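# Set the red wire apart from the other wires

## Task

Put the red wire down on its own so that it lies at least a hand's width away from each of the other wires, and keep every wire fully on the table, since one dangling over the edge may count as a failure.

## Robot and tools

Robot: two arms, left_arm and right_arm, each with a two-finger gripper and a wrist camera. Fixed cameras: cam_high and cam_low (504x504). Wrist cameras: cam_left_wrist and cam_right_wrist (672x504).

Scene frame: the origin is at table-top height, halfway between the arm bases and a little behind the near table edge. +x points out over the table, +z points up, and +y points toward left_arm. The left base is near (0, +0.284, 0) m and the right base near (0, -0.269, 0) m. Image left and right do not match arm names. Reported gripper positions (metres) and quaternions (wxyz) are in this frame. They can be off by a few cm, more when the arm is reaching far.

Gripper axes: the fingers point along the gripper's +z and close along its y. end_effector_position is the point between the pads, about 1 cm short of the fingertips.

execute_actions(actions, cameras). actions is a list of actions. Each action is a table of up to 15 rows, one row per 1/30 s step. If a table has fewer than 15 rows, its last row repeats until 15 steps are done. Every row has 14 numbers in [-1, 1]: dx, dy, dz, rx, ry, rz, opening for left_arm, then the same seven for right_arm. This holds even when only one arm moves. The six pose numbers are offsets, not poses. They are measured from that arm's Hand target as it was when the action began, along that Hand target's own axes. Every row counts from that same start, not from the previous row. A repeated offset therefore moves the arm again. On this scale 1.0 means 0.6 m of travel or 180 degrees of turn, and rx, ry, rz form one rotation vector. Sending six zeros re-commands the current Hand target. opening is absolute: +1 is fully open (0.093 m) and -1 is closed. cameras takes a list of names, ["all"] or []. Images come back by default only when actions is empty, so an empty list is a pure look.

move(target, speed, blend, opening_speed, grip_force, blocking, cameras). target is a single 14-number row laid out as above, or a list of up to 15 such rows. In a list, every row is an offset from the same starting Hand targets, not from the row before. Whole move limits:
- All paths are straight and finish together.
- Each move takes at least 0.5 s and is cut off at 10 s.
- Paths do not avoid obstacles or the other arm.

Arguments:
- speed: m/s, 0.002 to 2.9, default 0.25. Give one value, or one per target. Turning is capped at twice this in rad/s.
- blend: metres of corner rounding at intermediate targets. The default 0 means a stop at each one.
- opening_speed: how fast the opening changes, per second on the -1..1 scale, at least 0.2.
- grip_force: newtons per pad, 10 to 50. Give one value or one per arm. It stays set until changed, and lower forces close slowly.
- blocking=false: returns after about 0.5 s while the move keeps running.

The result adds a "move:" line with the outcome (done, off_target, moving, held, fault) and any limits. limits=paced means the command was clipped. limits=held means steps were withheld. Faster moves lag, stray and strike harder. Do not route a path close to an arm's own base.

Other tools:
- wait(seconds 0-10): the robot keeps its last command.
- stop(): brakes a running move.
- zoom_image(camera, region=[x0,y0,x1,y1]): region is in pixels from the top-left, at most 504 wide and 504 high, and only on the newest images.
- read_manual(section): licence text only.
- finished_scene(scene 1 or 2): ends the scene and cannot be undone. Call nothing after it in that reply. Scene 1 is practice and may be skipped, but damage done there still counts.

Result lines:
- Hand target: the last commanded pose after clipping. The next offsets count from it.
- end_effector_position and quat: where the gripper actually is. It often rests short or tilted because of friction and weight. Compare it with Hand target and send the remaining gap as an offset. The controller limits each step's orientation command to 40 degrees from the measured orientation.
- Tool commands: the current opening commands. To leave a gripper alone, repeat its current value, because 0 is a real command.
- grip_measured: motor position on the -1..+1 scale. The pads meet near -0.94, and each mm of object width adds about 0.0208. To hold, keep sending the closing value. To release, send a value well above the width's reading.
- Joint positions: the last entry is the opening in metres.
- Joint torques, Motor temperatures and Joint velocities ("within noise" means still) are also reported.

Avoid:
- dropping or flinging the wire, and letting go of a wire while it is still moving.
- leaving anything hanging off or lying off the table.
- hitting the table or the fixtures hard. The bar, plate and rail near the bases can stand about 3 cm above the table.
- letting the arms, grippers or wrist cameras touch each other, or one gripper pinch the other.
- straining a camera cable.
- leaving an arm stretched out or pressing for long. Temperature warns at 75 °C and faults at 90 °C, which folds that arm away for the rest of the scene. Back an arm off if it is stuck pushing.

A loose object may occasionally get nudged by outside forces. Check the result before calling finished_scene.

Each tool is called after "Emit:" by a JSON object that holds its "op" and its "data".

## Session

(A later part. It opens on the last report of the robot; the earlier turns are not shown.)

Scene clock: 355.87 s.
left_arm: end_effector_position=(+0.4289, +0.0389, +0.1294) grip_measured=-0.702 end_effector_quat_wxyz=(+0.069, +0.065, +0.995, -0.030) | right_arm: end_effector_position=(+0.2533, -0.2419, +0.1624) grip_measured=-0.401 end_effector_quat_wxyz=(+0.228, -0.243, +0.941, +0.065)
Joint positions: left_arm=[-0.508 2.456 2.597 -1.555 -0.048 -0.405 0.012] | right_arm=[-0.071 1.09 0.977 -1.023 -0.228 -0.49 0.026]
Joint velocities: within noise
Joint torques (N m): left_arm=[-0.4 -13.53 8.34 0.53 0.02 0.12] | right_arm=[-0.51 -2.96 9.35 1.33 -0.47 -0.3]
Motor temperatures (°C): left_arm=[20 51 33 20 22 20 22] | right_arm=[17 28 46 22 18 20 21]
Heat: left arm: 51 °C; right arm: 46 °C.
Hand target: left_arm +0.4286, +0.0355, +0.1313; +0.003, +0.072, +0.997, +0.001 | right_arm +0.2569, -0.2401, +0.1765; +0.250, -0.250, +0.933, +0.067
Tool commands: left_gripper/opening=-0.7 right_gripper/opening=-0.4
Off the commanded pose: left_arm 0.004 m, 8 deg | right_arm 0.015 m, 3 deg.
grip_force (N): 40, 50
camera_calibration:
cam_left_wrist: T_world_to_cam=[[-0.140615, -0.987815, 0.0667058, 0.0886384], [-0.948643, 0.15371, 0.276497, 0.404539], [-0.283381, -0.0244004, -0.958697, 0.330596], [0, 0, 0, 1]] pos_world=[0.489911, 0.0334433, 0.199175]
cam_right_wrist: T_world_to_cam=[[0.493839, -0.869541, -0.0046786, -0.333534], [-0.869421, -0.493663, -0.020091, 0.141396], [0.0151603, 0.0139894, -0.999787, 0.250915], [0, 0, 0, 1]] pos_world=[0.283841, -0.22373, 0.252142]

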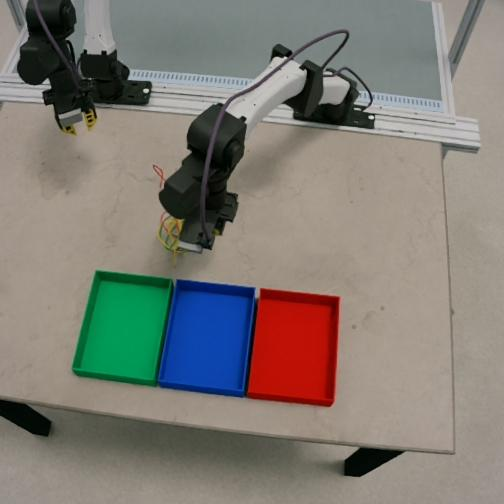

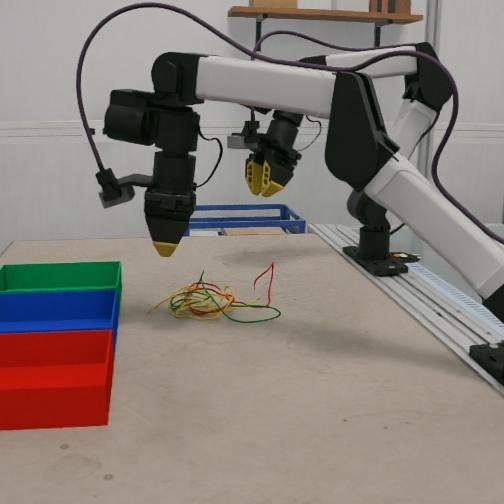

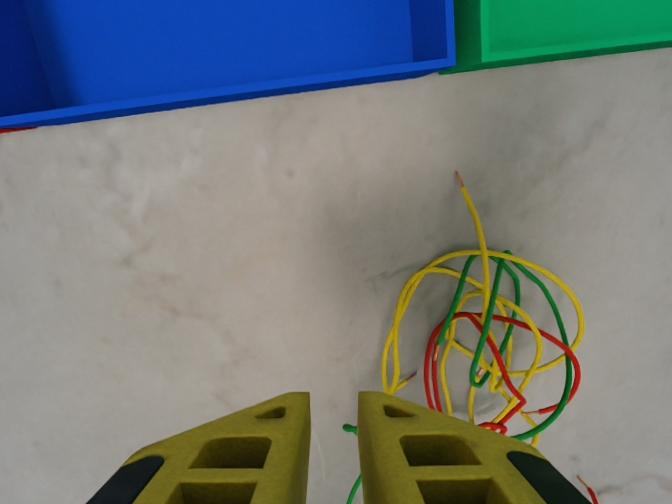

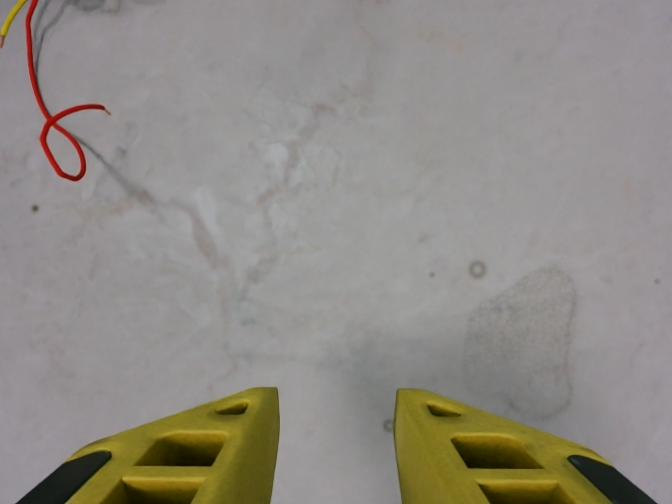

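Emit:
{"op": "zoom_image", "data": {"camera": "cam_left_wrist", "region": [340, 160, 640, 504]}}

Emit:
{"op": "zoom_image", "data": {"camera": "cam_low", "region": [140, 250, 290, 335]}}

Emit:
{"op": "zoom_image", "data": {"camera": "cam_high", "region": [140, 155, 220, 265]}}

Scaled by 1.465 from the camera's 672x504 image, which has a finer 960x720 frame.

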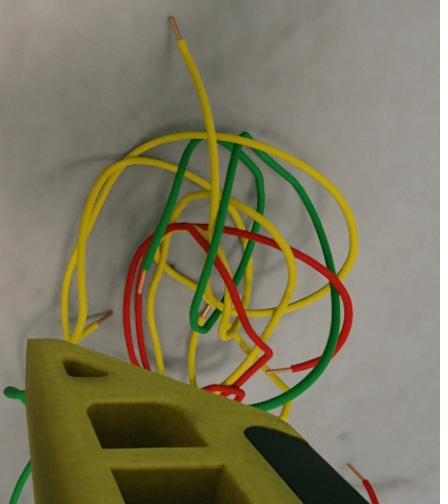

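Scaled by 3.360 from the camera's 504x504 image, which has a finer 720x720 frame.

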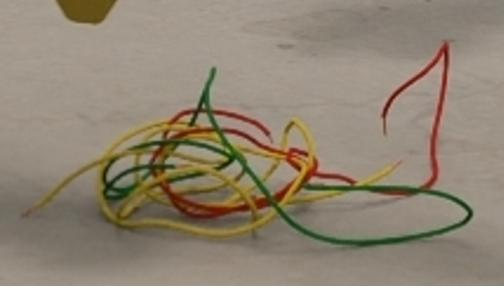

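Scaled by 4.582 from the camera's 504x504 image, which has a finer 720x720 frame.

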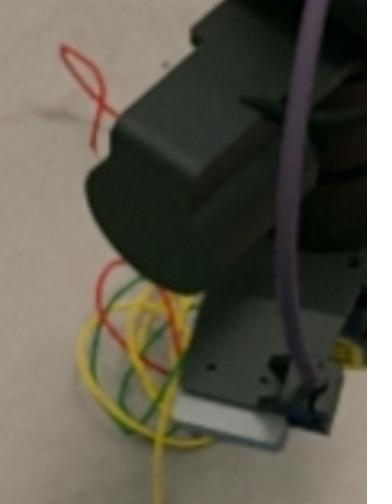

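Emit:
{"op": "move", "data": {"target": [0.0139, 0.099, 0, 0, 0, 0, -0.7, -0.18, 0.212, 0.086, 0, 0, 0, -0.4], "speed": 0.15, "cameras": ["cam_left_wrist", "cam_right_wrist"]}}

Scene clock: 359.63 s.
left_arm: end_effector_position=(+0.4333, +0.0947, +0.1112) grip_measured=-0.702 end_effector_quat_wxyz=(+0.027, +0.067, +0.997, -0.005) | right_arm: end_effector_position=(+0.2868, -0.0766, +0.1742) grip_measured=-0.401 end_effector_quat_wxyz=(+0.230, -0.259, +0.936, +0.065)
Joint positions: left_arm=[-0.401 2.418 2.467 -1.557 -0.048 -0.298 0.012] | right_arm=[0.601 1.414 1.222 -0.892 0.072 0.078 0.026]
Joint torques (N m): left_arm=[-0.09 -18.61 5.67 0.34 0.04 0.12] | right_arm=[0.47 -3.49 10.39 1.64 0.19 -0.03]
Heat: left arm: 51 °C; right arm: 46 °C.
Hand target: left_arm +0.4289, +0.0956, +0.1312; +0.003, +0.072, +0.997, +0.001 | right_arm +0.2966, -0.0703, +0.1861; +0.250, -0.250, +0.933, +0.067
Off the commanded pose: left_arm 0.021 m, 3 deg | right_arm 0.017 m, 2 deg.
joint sent to its limit (left arm) — joint 4 (wrist pitch), lower limit. The joint targets are off in orientation, not in position.
grip_force (N): 40, 50
move: off_target (left_arm, right_arm)
camera_calibration:
cam_left_wrist: T_world_to_cam=[[-0.140553, -0.989818, 0.0224904, 0.150707], [-0.922394, 0.139166, 0.360308, 0.385867], [-0.359769, 0.0298974, -0.932562, 0.340792], [0, 0, 0, 1]] pos_world=[0.49971, 0.0852837, 0.17539]
cam_right_wrist: T_world_to_cam=[[0.521166, -0.853444, 0.00435968, -0.214485], [-0.85312, -0.521098, -0.0253636, 0.246575], [0.0239183, 0.00949933, -0.999669, 0.257038], [0, 0, 0, 1]] pos_world=[0.315992, -0.0570031, 0.264142]
Images, in order (width x height): cam_left_wrist 672x504, cam_right_wrist 672x504.

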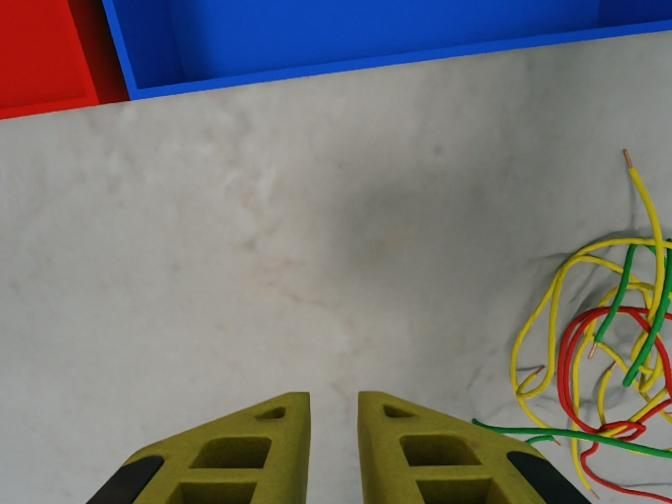

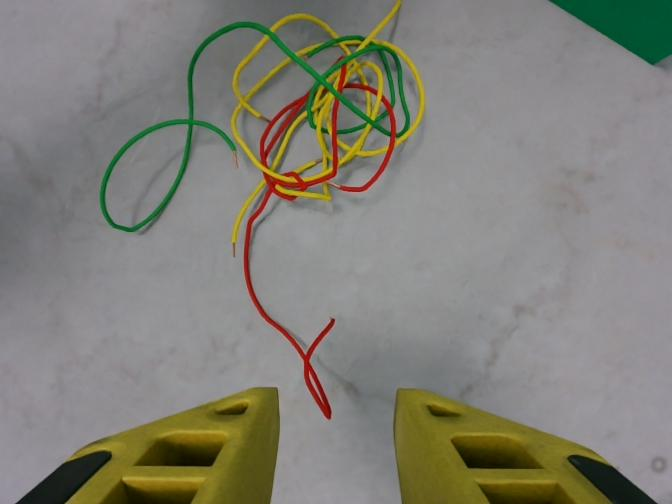

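Emit:
{"op": "zoom_image", "data": {"camera": "cam_right_wrist", "region": [210, 0, 440, 230]}}

Emit:
{"op": "zoom_image", "data": {"camera": "cam_right_wrist", "region": [245, 130, 355, 220]}}

Emit:
{"op": "zoom_image", "data": {"camera": "cam_left_wrist", "region": [500, 200, 672, 504]}}

Emit:
{"op": "zoom_image", "data": {"camera": "cam_left_wrist", "region": [560, 360, 672, 490]}}

Scaled by 2.191 from the camera's 672x504 image, which has a finer 960x720 frame.

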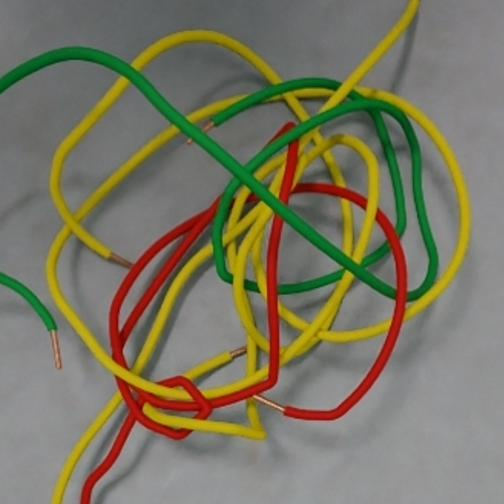

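Scaled by 4.582 from the camera's 672x504 image, which has a finer 960x720 frame.

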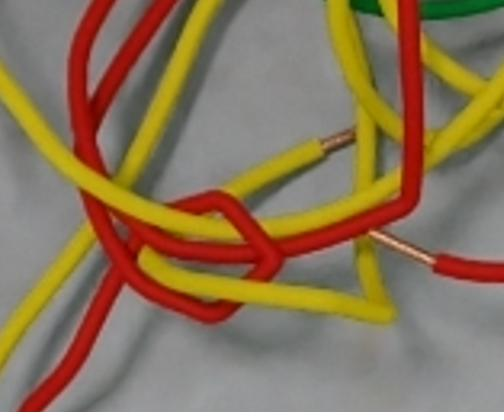

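Scaled by 1.658 from the camera's 672x504 image, which has a finer 960x720 frame.

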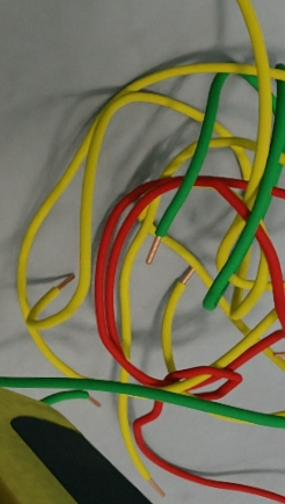

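Scaled by 3.877 from the camera's 672x504 image, which has a finer 960x720 frame.

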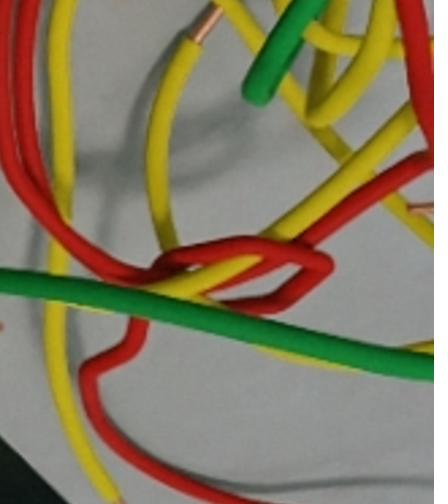

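Emit:
{"op": "zoom_image", "data": {"camera": "cam_right_wrist", "region": [252, 140, 312, 205]}}

Emit:
{"op": "zoom_image", "data": {"camera": "cam_right_wrist", "region": [255, 80, 345, 160]}}

Emit:
{"op": "zoom_image", "data": {"camera": "cam_low", "region": [180, 270, 250, 325]}}

Scaled by 7.754 from the camera's 672x504 image, which has a finer 960x720 frame.

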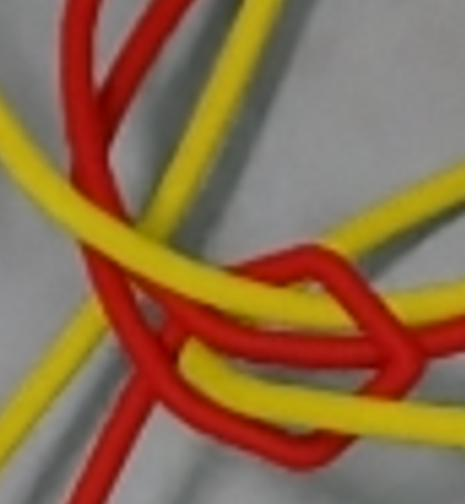

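Scaled by 5.600 from the camera's 672x504 image, which has a finer 960x720 frame.

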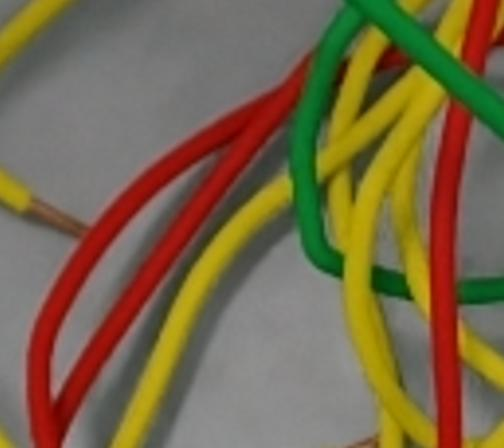

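This scene's latest camera images include none from cam_low. They are from: cam_left_wrist, cam_right_wrist. cam_low's image comes with the result of a call that names it in "cameras".

Emit:
{"op": "zoom_image", "data": {"camera": "cam_right_wrist", "region": [295, 45, 365, 115]}}

Emit:
{"op": "zoom_image", "data": {"camera": "cam_left_wrist", "region": [555, 280, 672, 400]}}

Scaled by 7.200 from the camera's 672x504 image, which has a finer 960x720 frame.

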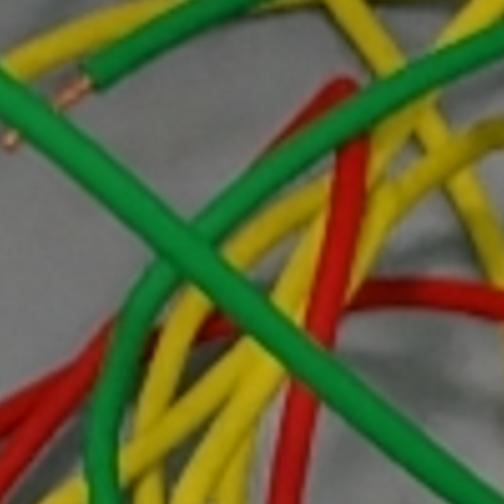

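Scaled by 4.200 from the camera's 672x504 image, which has a finer 960x720 frame.

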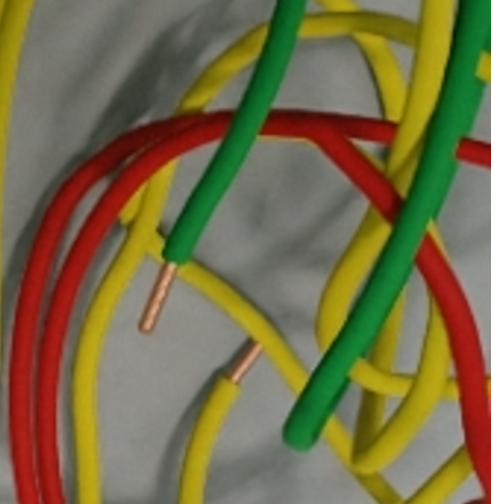

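Emit:
{"op": "move", "data": {"target": [0, 0, 0, 0, 0, 0, -0.7, -0.0503, 0.0072, 0.2215, 0, 0, 0, -0.69], "speed": 0.12, "cameras": ["cam_right_wrist", "cam_left_wrist"]}}

Scene clock: 369.90 s.
left_arm: end_effector_position=(+0.4333, +0.0947, +0.1112) grip_measured=-0.702 end_effector_quat_wxyz=(+0.027, +0.067, +0.997, -0.005) | right_arm: end_effector_position=(+0.3607, -0.0276, +0.0771) grip_measured=-0.689 end_effector_quat_wxyz=(+0.229, -0.250, +0.939, +0.062)
Joint positions: left_arm=[-0.401 2.418 2.467 -1.557 -0.048 -0.298 0.012] | right_arm=[0.582 1.806 1.244 -0.525 0.073 0.079 0.012]
Joint torques (N m): left_arm=[-0.09 -18.58 5.63 0.34 0.04 0.11] | right_arm=[-0.34 -6.3 9.95 1.74 0.04 -0.24]
Heat: left arm: 53 °C; right arm: 45 °C.
Hand target: left_arm +0.4289, +0.0956, +0.1312; +0.003, +0.072, +0.997, +0.001 | right_arm +0.3746, -0.0202, +0.0861; +0.250, -0.250, +0.933, +0.067
Off the commanded pose: left_arm 0.021 m, 3 deg | right_arm 0.018 m, 3 deg.
joint sent to its limit (left arm) — joint 4 (wrist pitch), lower limit. The joint targets are off in orientation, not in position.
grip_force (N): 40, 50
move: off_target (left_arm, right_arm)
camera_calibration:
cam_left_wrist: T_world_to_cam=[[-0.140553, -0.989818, 0.0224904, 0.150707], [-0.922394, 0.139166, 0.360308, 0.385867], [-0.359769, 0.0298974, -0.932562, 0.340792], [0, 0, 0, 1]] pos_world=[0.49971, 0.0852837, 0.17539]
cam_right_wrist: T_world_to_cam=[[0.504821, -0.863211, 0.00478396, -0.205158], [-0.862972, -0.504799, -0.0213953, 0.33647], [0.0208836, 0.00667236, -0.99976, 0.158797], [0, 0, 0, 1]] pos_world=[0.390616, -0.00830445, 0.166939]
Images, in order (width x height): cam_left_wrist 672x504, cam_right_wrist 672x504.

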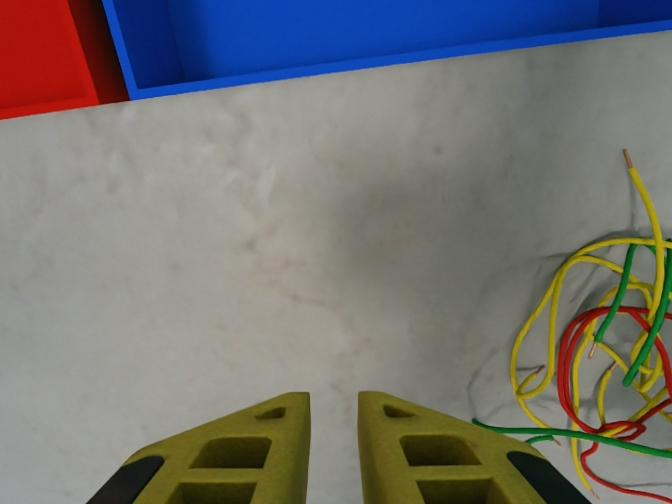

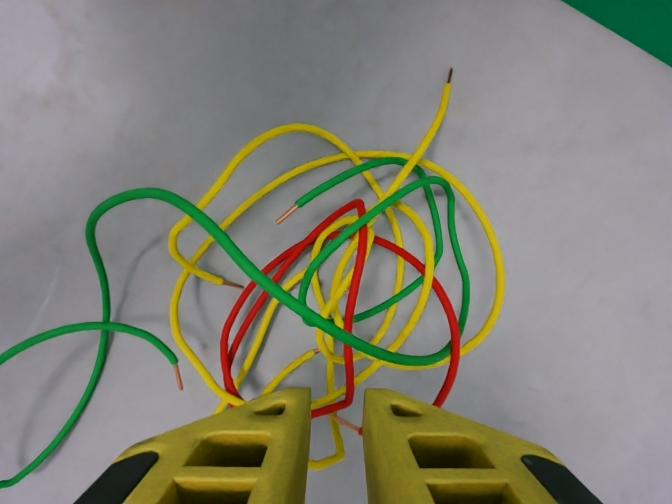

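Emit:
{"op": "zoom_image", "data": {"camera": "cam_right_wrist", "region": [200, 180, 480, 440]}}

Emit:
{"op": "zoom_image", "data": {"camera": "cam_right_wrist", "region": [285, 185, 385, 285]}}

Scaled by 1.800 from the camera's 672x504 image, which has a finer 960x720 frame.

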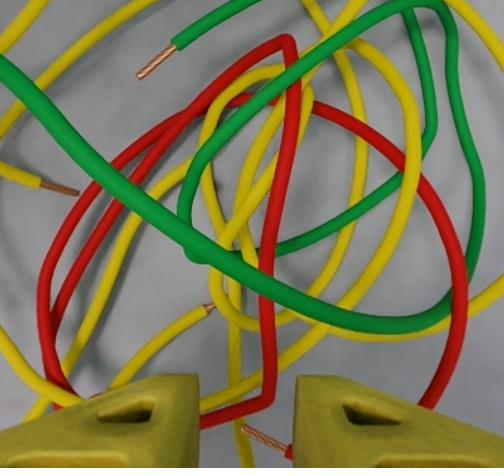

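Scaled by 5.040 from the camera's 672x504 image, which has a finer 960x720 frame.

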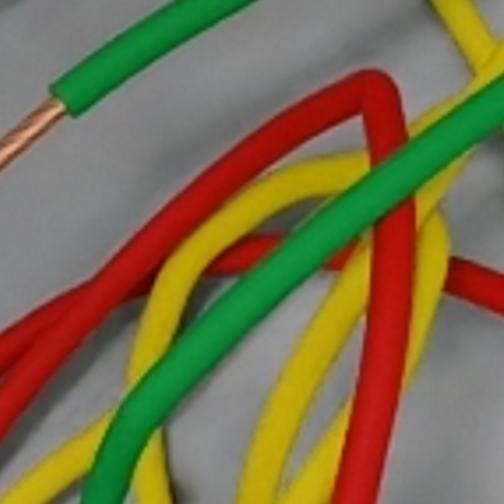

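Emit:
{"op": "move", "data": {"target": [0, 0, 0, 0, 0, 0, -0.7, 0.0207, -0.0058, 0.0361, 0, 0, 0, -0.76], "speed": 0.06, "cameras": ["cam_right_wrist"]}}

Scene clock: 376.93 s.
left_arm: end_effector_position=(+0.4333, +0.0947, +0.1112) grip_measured=-0.702 end_effector_quat_wxyz=(+0.027, +0.067, +0.997, -0.005) | right_arm: end_effector_position=(+0.3746, -0.0235, +0.0681) grip_measured=-0.759 end_effector_quat_wxyz=(+0.250, -0.245, +0.934, +0.067)
Joint positions: left_arm=[-0.401 2.418 2.467 -1.557 -0.048 -0.298 0.012] | right_arm=[0.571 1.839 1.227 -0.429 0.073 0.073 0.009]
Joint torques (N m): left_arm=[-0.08 -18.59 5.65 0.34 0.04 0.12] | right_arm=[-0.31 -6.45 6.17 1.81 -0.04 -0.27]
Heat: left arm: 54 °C; right arm: 44 °C.
Hand target: left_arm +0.4289, +0.0956, +0.1312; +0.003, +0.072, +0.997, +0.001 | right_arm +0.3764, -0.0231, +0.0612; +0.250, -0.250, +0.933, +0.067
Off the commanded pose: left_arm 0.021 m, 3 deg | right_arm 0.007 m, 1 deg.
joint sent to its limit (left arm) — joint 4 (wrist pitch), lower limit. The joint targets are off in orientation, not in position.
grip_force (N): 40, 50
move: off_target (left_arm)
camera_calibration:
cam_right_wrist: T_world_to_cam=[[0.498504, -0.866879, 0.00377602, -0.206256], [-0.864858, -0.49763, -0.066222, 0.354203], [0.0592855, 0.0297462, -0.997798, 0.135534], [0, 0, 0, 1]] pos_world=[0.401119, -0.00656915, 0.159471]
Images, in order (width x height): cam_right_wrist 672x504.

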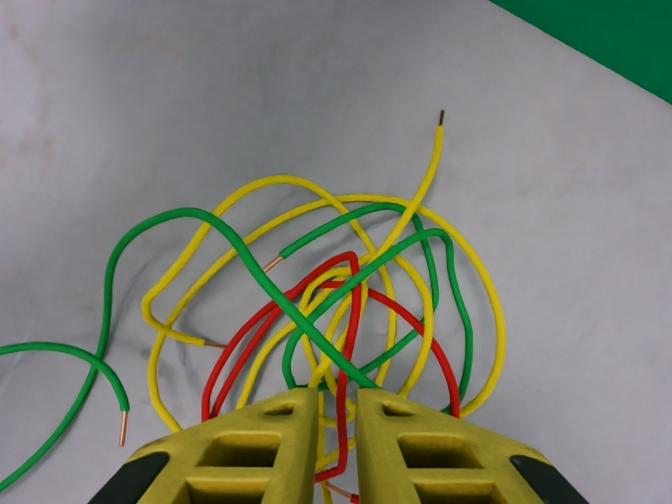

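Emit:
{"op": "move", "data": {"target": [[0, 0, 0, 0, 0, 0, -0.7, 0.0199, -0.0025, -0.0192, 0, 0, 0, -0.76], [0, 0, 0, 0, 0, 0, -0.7, 0.0416, -0.0025, 0.0183, 0, 0, 0, -0.76]], "speed": 0.06, "blend": 0.003, "cameras": ["cam_right_wrist"]}}

Scene clock: 378.70 s.
left_arm: end_effector_position=(+0.4333, +0.0947, +0.1112) grip_measured=-0.702 end_effector_quat_wxyz=(+0.027, +0.067, +0.997, -0.005) | right_arm: end_effector_position=(+0.3600, -0.0327, +0.0381) grip_measured=-0.759 end_effector_quat_wxyz=(+0.241, -0.247, +0.936, +0.064)
Joint positions: left_arm=[-0.401 2.418 2.467 -1.557 -0.048 -0.298 0.012] | right_arm=[0.571 1.839 1.106 -0.329 0.073 0.071 0.009]
Joint torques (N m): left_arm=[-0.08 -18.58 5.65 0.34 0.04 0.12] | right_arm=[-0.46 -7.57 5.81 1.81 -0.05 -0.27]
Heat: left arm: 54 °C; right arm: 44 °C.
Hand target: left_arm +0.4289, +0.0956, +0.1312; +0.003, +0.072, +0.997, +0.001 | right_arm +0.3632, -0.0325, +0.0391; +0.250, -0.250, +0.933, +0.067
Off the commanded pose: left_arm 0.021 m, 3 deg | right_arm 0.003 m, 1 deg.
joint sent to its limit (left arm) — joint 4 (wrist pitch), lower limit. The joint targets are off in orientation, not in position.
grip_force (N): 40, 50
move: off_target (left_arm)
camera_calibration:
cam_right_wrist: T_world_to_cam=[[0.500538, -0.86569, 0.00656407, -0.207618], [-0.864652, -0.500285, -0.0457406, 0.334074], [0.0428811, 0.0172193, -0.998932, 0.112332], [0, 0, 0, 1]] pos_world=[0.387961, -0.0145347, 0.128856]
Images, in order (width x height): cam_right_wrist 672x504.

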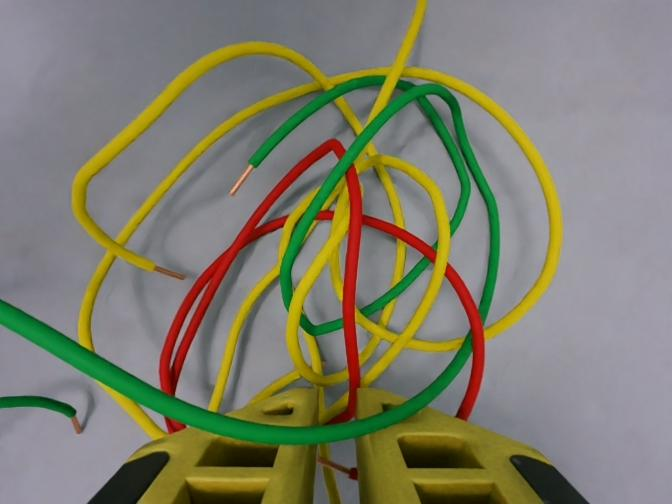

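Emit:
{"op": "zoom_image", "data": {"camera": "cam_right_wrist", "region": [270, 320, 410, 504]}}

Emit:
{"op": "zoom_image", "data": {"camera": "cam_right_wrist", "region": [250, 130, 420, 300]}}

Scaled by 2.739 from the camera's 672x504 image, which has a finer 960x720 frame.

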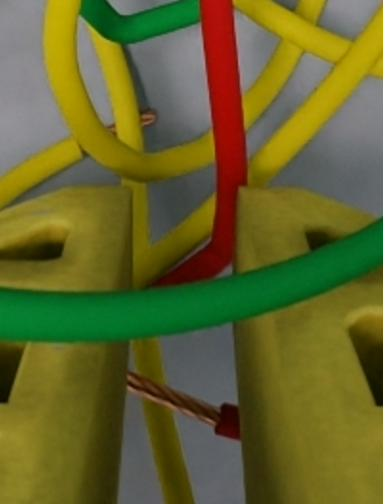

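Scaled by 2.965 from the camera's 672x504 image, which has a finer 960x720 frame.

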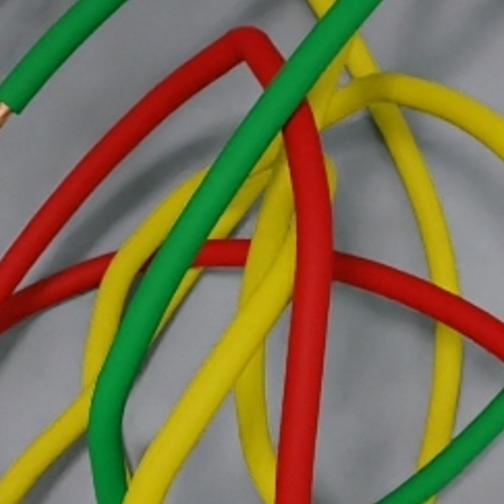

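Emit:
{"op": "move", "data": {"target": [0, 0, 0, 0, 0, 0, -0.7, -0.0144, -0.0062, 0.0045, 0, 0, 0, -0.76], "speed": 0.05, "cameras": ["cam_right_wrist"]}}

Emit:
{"op": "zoom_image", "data": {"camera": "cam_right_wrist", "region": [270, 320, 410, 504]}}

Scene clock: 380.57 s.
left_arm: end_effector_position=(+0.4333, +0.0947, +0.1112) grip_measured=-0.702 end_effector_quat_wxyz=(+0.027, +0.067, +0.997, -0.005) | right_arm: end_effector_position=(+0.3634, -0.0379, +0.0380) grip_measured=-0.759 end_effector_quat_wxyz=(+0.242, -0.245, +0.937, +0.061)
Joint positions: left_arm=[-0.401 2.418 2.467 -1.557 -0.048 -0.298 0.012] | right_arm=[0.556 1.839 1.106 -0.329 0.073 0.061 0.009]
Joint torques (N m): left_arm=[-0.08 -18.58 5.65 0.34 0.04 0.11] | right_arm=[-0.34 -5.79 9.2 1.65 -0.12 -0.29]
Motor temperatures (°C): left_arm=[20 55 32 20 22 20 22] | right_arm=[17 30 44 23 18 20 21]
Heat: left arm: 55 °C; right arm: 44 °C.
Hand target: left_arm +0.4289, +0.0956, +0.1312; +0.003, +0.072, +0.997, +0.001 | right_arm +0.3726, -0.0312, +0.0411; +0.250, -0.250, +0.933, +0.067
Off the commanded pose: left_arm 0.021 m, 3 deg | right_arm 0.012 m, 1 deg.
joint sent to its limit (left arm) — joint 4 (wrist pitch), lower limit. The joint targets are off in orientation, not in position.
grip_force (N): 40, 50
move: off_target (left_arm, right_arm)
camera_calibration:
cam_right_wrist: T_world_to_cam=[[0.495464, -0.868553, 0.0114643, -0.212288], [-0.867463, -0.49544, -0.0452432, 0.335547], [0.044976, 0.0124715, -0.99891, 0.111059], [0, 0, 0, 1]] pos_world=[0.39126, -0.0195248, 0.128553]
Images, in order (width x height): cam_right_wrist 672x504.

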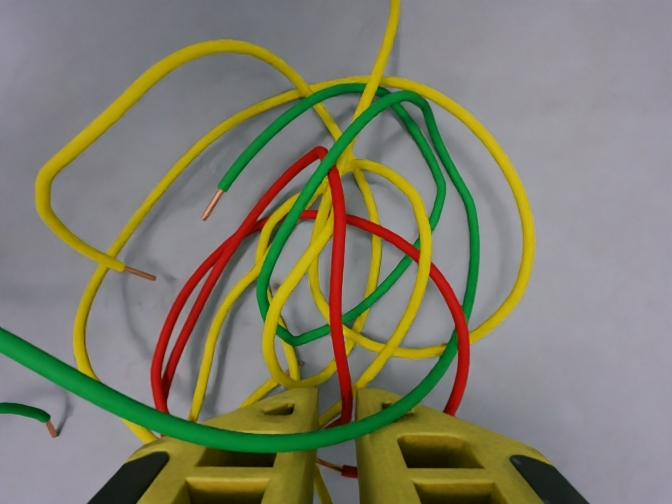

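Scaled by 2.739 from the camera's 672x504 image, which has a finer 960x720 frame.

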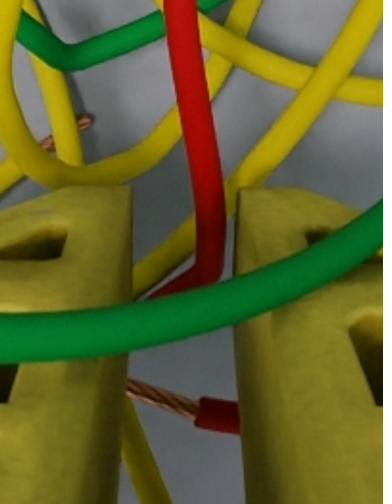

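Emit:
{"op": "move", "data": {"target": [0, 0, 0, 0, 0, 0, -0.7, 0.0077, -0.0045, 0.0187, 0, 0, 0, -0.76], "speed": 0.05, "cameras": ["cam_right_wrist"]}}

Emit:
{"op": "zoom_image", "data": {"camera": "cam_right_wrist", "region": [270, 320, 410, 504]}}

Scene clock: 384.43 s.
left_arm: end_effector_position=(+0.4333, +0.0947, +0.1112) grip_measured=-0.702 end_effector_quat_wxyz=(+0.027, +0.067, +0.997, -0.005) | right_arm: end_effector_position=(+0.3683, -0.0389, +0.0286) grip_measured=-0.759 end_effector_quat_wxyz=(+0.241, -0.245, +0.937, +0.058)
Joint positions: left_arm=[-0.401 2.418 2.467 -1.557 -0.048 -0.298 0.012] | right_arm=[0.548 1.87 1.106 -0.3 0.073 0.052 0.009]
Joint torques (N m): left_arm=[-0.09 -18.59 5.64 0.34 0.04 0.12] | right_arm=[-0.35 -6.2 7.76 1.81 -0.16 -0.29]
Motor temperatures (°C): left_arm=[20 55 31 20 22 20 22] | right_arm=[17 31 44 23 18 20 21]
Heat: left arm: 55 °C; right arm: 44 °C.
Hand target: left_arm +0.4289, +0.0956, +0.1312; +0.003, +0.072, +0.997, +0.001 | right_arm +0.3754, -0.0328, +0.0291; +0.250, -0.250, +0.933, +0.067
Off the commanded pose: left_arm 0.021 m, 3 deg | right_arm 0.009 m, 2 deg.
joint sent to its limit (left arm) — joint 4 (wrist pitch), lower limit. The joint targets are off in orientation, not in position.
grip_force (N): 40, 50
move: off_target (left_arm)
camera_calibration:
cam_right_wrist: T_world_to_cam=[[0.494321, -0.869137, 0.0157314, -0.215185], [-0.86809, -0.49451, -0.0433658, 0.339124], [0.0454702, 0.00778038, -0.998935, 0.101166], [0, 0, 0, 1]] pos_world=[0.39616, -0.020113, 0.119149]
Images, in order (width x height): cam_right_wrist 672x504.

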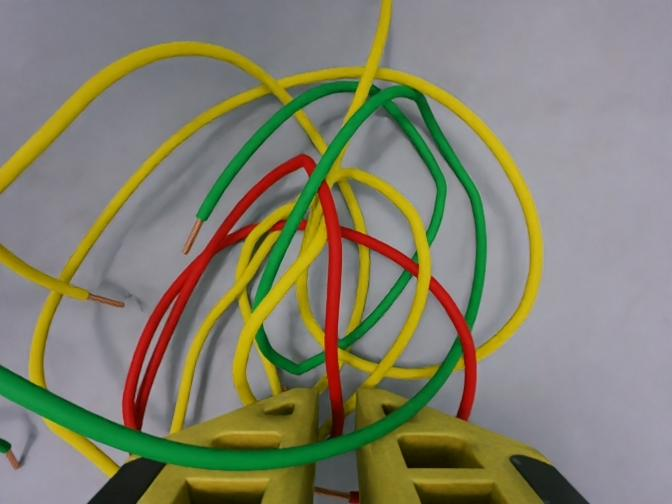

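Scaled by 2.739 from the camera's 672x504 image, which has a finer 960x720 frame.

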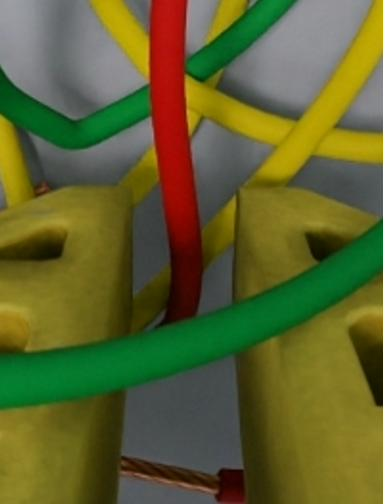

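Emit:
{"op": "move", "data": {"target": [0, 0, 0, 0, 0, 0, -0.7, -0.0031, 0, 0.0095, 0, 0, 0, -0.76], "speed": 0.05, "cameras": ["cam_right_wrist"]}}

Emit:
{"op": "zoom_image", "data": {"camera": "cam_right_wrist", "region": [270, 320, 410, 504]}}

Scene clock: 385.57 s.
left_arm: end_effector_position=(+0.4333, +0.0947, +0.1112) grip_measured=-0.702 end_effector_quat_wxyz=(+0.027, +0.067, +0.997, -0.005) | right_arm: end_effector_position=(+0.3684, -0.0386, +0.0215) grip_measured=-0.759 end_effector_quat_wxyz=(+0.237, -0.246, +0.938, +0.057)
Joint positions: left_arm=[-0.401 2.418 2.467 -1.557 -0.048 -0.298 0.012] | right_arm=[0.548 1.89 1.106 -0.29 0.073 0.051 0.009]
Joint torques (N m): left_arm=[-0.09 -18.61 5.65 0.34 0.04 0.12] | right_arm=[-0.39 -6.19 8.7 1.78 -0.17 -0.28]
Motor temperatures (°C): left_arm=[20 56 31 20 22 20 22] | right_arm=[17 31 44 23 18 20 21]
Heat: left arm: 56 °C; right arm: 44 °C.
Hand target: left_arm +0.4289, +0.0956, +0.1312; +0.003, +0.072, +0.997, +0.001 | right_arm +0.3793, -0.0306, +0.0250; +0.250, -0.250, +0.933, +0.067
Off the commanded pose: left_arm 0.021 m, 3 deg | right_arm 0.014 m, 2 deg.
joint sent to its limit (left arm) — joint 4 (wrist pitch), lower limit. The joint targets are off in orientation, not in position.
grip_force (N): 40, 50
move: off_target (left_arm, right_arm)
camera_calibration:
cam_right_wrist: T_world_to_cam=[[0.495593, -0.868389, 0.0169869, -0.215307], [-0.867759, -0.495881, -0.0331053, 0.338661], [0.0371717, 0.0016662, -0.999308, 0.0968397], [0, 0, 0, 1]] pos_world=[0.396981, -0.0191962, 0.111641]
Images, in order (width x height): cam_right_wrist 672x504.

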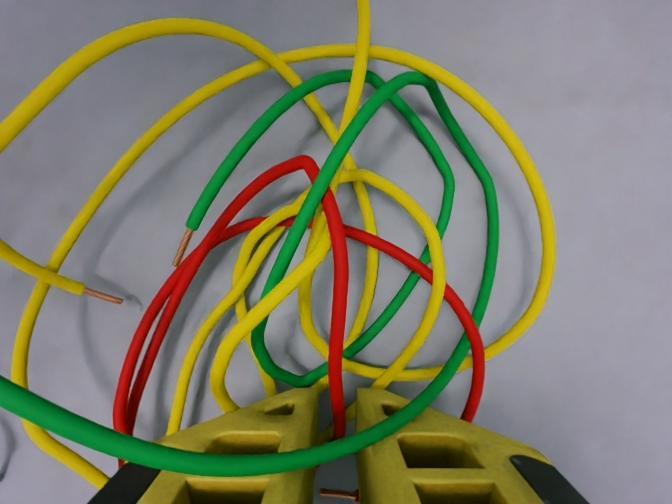

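Scaled by 2.739 from the camera's 672x504 image, which has a finer 960x720 frame.

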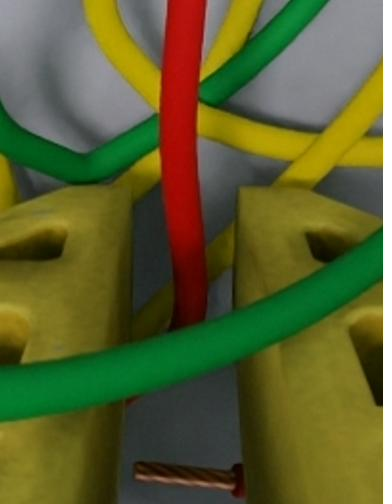

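Emit:
{"op": "move", "data": {"target": [0, 0, 0, 0, 0, 0, -0.7, 0, 0, 0, 0, 0, 0, -1], "speed": 0.05, "opening_speed": 0.3, "cameras": ["cam_right_wrist"]}}

Emit:
{"op": "zoom_image", "data": {"camera": "cam_right_wrist", "region": [270, 320, 410, 504]}}

Scene clock: 386.80 s.
left_arm: end_effector_position=(+0.4333, +0.0947, +0.1112) grip_measured=-0.702 end_effector_quat_wxyz=(+0.027, +0.067, +0.997, -0.005) | right_arm: end_effector_position=(+0.3691, -0.0380, +0.0219) grip_measured=-0.974 end_effector_quat_wxyz=(+0.239, -0.246, +0.938, +0.057)
Joint positions: left_arm=[-0.401 2.418 2.467 -1.557 -0.048 -0.298 0.012] | right_arm=[0.548 1.89 1.106 -0.286 0.072 0.051 0]
Joint torques (N m): left_arm=[-0.09 -18.61 5.65 0.34 0.04 0.12] | right_arm=[-0.4 -6.15 8.72 1.75 -0.17 -0.27]
Motor temperatures (°C): left_arm=[20 56 31 20 22 20 22] | right_arm=[17 31 44 23 18 20 21]
Heat: left arm: 56 °C; right arm: 44 °C.
Hand target: left_arm +0.4289, +0.0956, +0.1312; +0.003, +0.072, +0.997, +0.001 | right_arm +0.3793, -0.0306, +0.0250; +0.250, -0.250, +0.933, +0.067
Off the commanded pose: left_arm 0.021 m, 3 deg | right_arm 0.013 m, 2 deg.
joint sent to its limit (left arm) — joint 4 (wrist pitch), lower limit. The joint targets are off in orientation, not in position.
grip_force (N): 40, 50
move: off_target (left_arm, right_arm)
camera_calibration:
cam_right_wrist: T_world_to_cam=[[0.495836, -0.868259, 0.0165166, -0.215297], [-0.867468, -0.496093, -0.0372944, 0.339516], [0.040575, 0.00416425, -0.999168, 0.0961067], [0, 0, 0, 1]] pos_world=[0.397372, -0.0189026, 0.112245]
Images, in order (width x height): cam_right_wrist 672x504.

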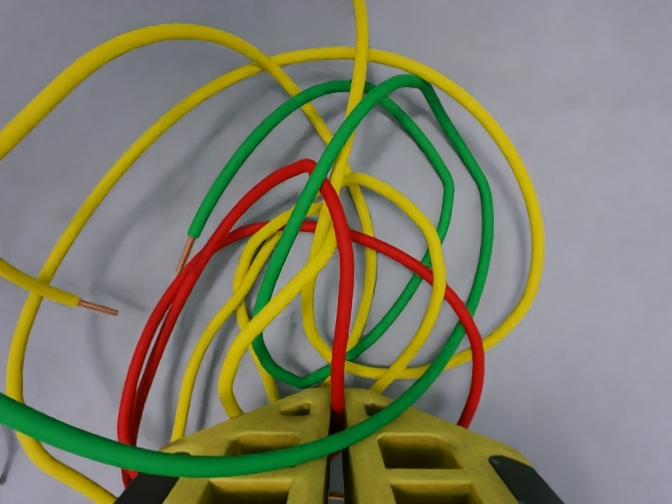

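Scaled by 2.739 from the camera's 672x504 image, which has a finer 960x720 frame.

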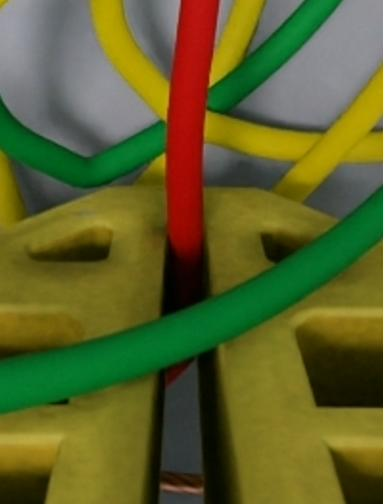

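Emit:
{"op": "move", "data": {"target": [0, 0, 0, 0, 0, 0, -0.7, -0.0458, 0, -0.0794, 0, 0, 0, -1], "speed": 0.06, "cameras": ["cam_right_wrist", "cam_left_wrist", "cam_low"]}}

Scene clock: 388.70 s.
left_arm: end_effector_position=(+0.4333, +0.0947, +0.1112) grip_measured=-0.702 end_effector_quat_wxyz=(+0.027, +0.067, +0.997, -0.005) | right_arm: end_effector_position=(+0.3684, -0.0395, +0.0490) grip_measured=-0.974 end_effector_quat_wxyz=(+0.214, -0.249, +0.943, +0.049)
Joint positions: left_arm=[-0.401 2.418 2.467 -1.557 -0.048 -0.298 0.012] | right_arm=[0.548 1.865 1.219 -0.476 0.072 0.051 0]
Joint torques (N m): left_arm=[-0.08 -18.61 5.67 0.34 0.04 0.12] | right_arm=[-0.09 -11.17 9.47 1.42 -0.14 -0.23]
Motor temperatures (°C): left_arm=[20 56 31 20 22 20 22] | right_arm=[17 31 44 23 18 20 22]
Heat: left arm: 56 °C; right arm: 44 °C.
Hand target: left_arm +0.4289, +0.0956, +0.1312; +0.003, +0.072, +0.997, +0.001 | right_arm +0.3793, -0.0306, +0.0802; +0.250, -0.250, +0.933, +0.067
Off the commanded pose: left_arm 0.021 m, 3 deg | right_arm 0.034 m, 5 deg.
joint sent to its limit (left arm) — joint 4 (wrist pitch), lower limit. The joint targets are off in orientation, not in position.
grip_force (N): 40, 50
move: off_target (left_arm, right_arm)
camera_calibration:
cam_left_wrist: T_world_to_cam=[[-0.140553, -0.989818, 0.0224904, 0.150707], [-0.922394, 0.139166, 0.360308, 0.385867], [-0.359769, 0.0298974, -0.932562, 0.340792], [0, 0, 0, 1]] pos_world=[0.49971, 0.0852837, 0.17539]
cam_right_wrist: T_world_to_cam=[[0.498032, -0.866925, 0.0201442, -0.217589], [-0.867154, -0.497819, 0.0148357, 0.336419], [-0.00283324, -0.0248568, -0.999687, 0.138053], [0, 0, 0, 1]] pos_world=[0.400485, -0.0177257, 0.137402]
Images, in order (width x height): cam_low 504x504, cam_left_wrist 672x504, cam_right_wrist 672x504.

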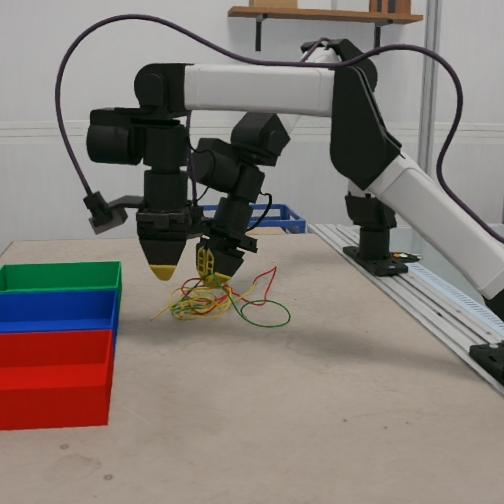

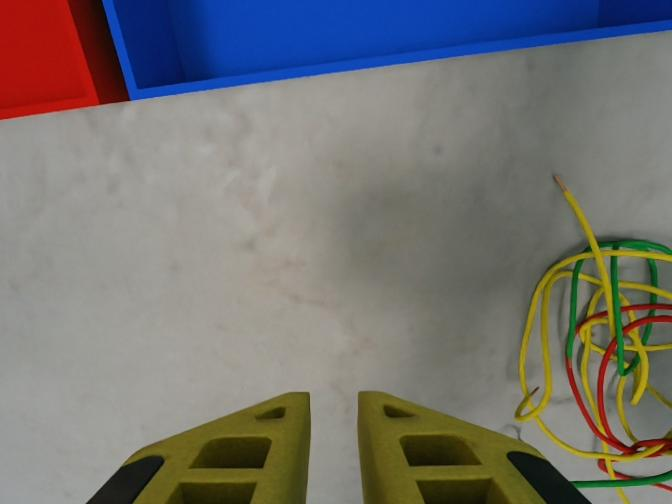

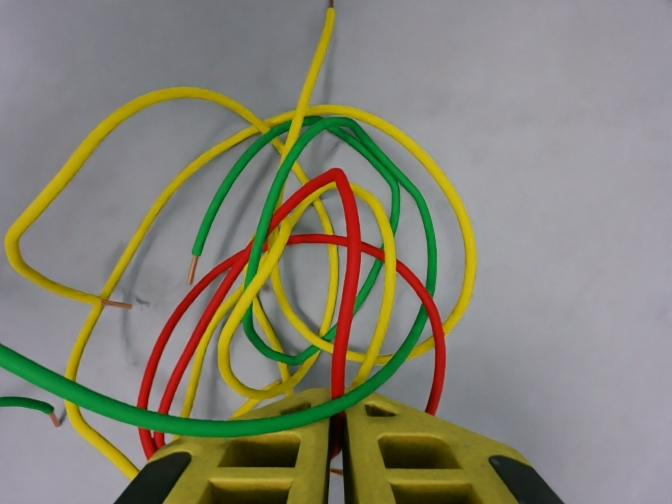

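Emit:
{"op": "zoom_image", "data": {"camera": "cam_right_wrist", "region": [200, 150, 420, 350]}}

Emit:
{"op": "zoom_image", "data": {"camera": "cam_low", "region": [140, 240, 300, 340]}}

Emit:
{"op": "zoom_image", "data": {"camera": "cam_left_wrist", "region": [500, 220, 672, 504]}}

Scaled by 2.291 from the camera's 672x504 image, which has a finer 960x720 frame.

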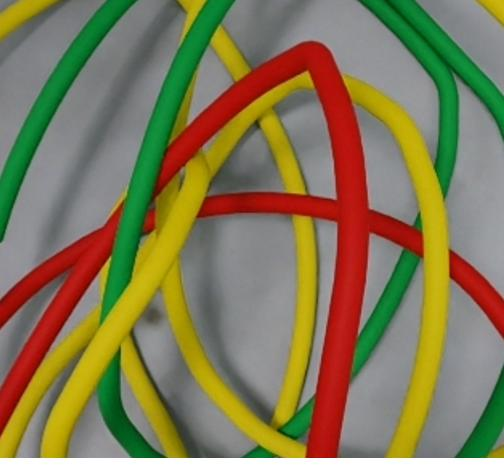

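Scaled by 3.150 from the camera's 504x504 image, which has a finer 720x720 frame.

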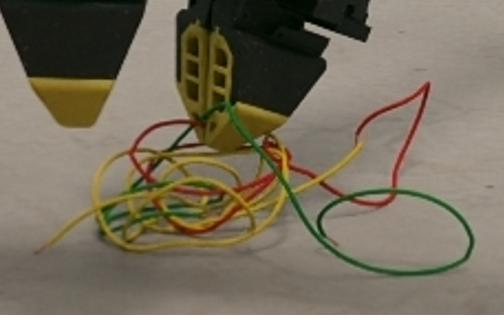

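Scaled by 1.775 from the camera's 672x504 image, which has a finer 960x720 frame.

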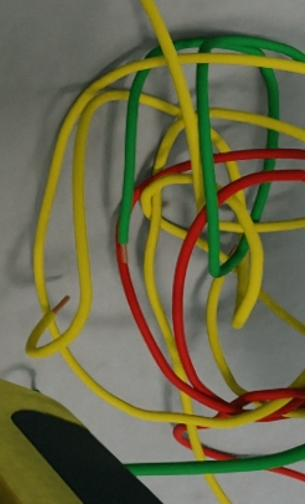

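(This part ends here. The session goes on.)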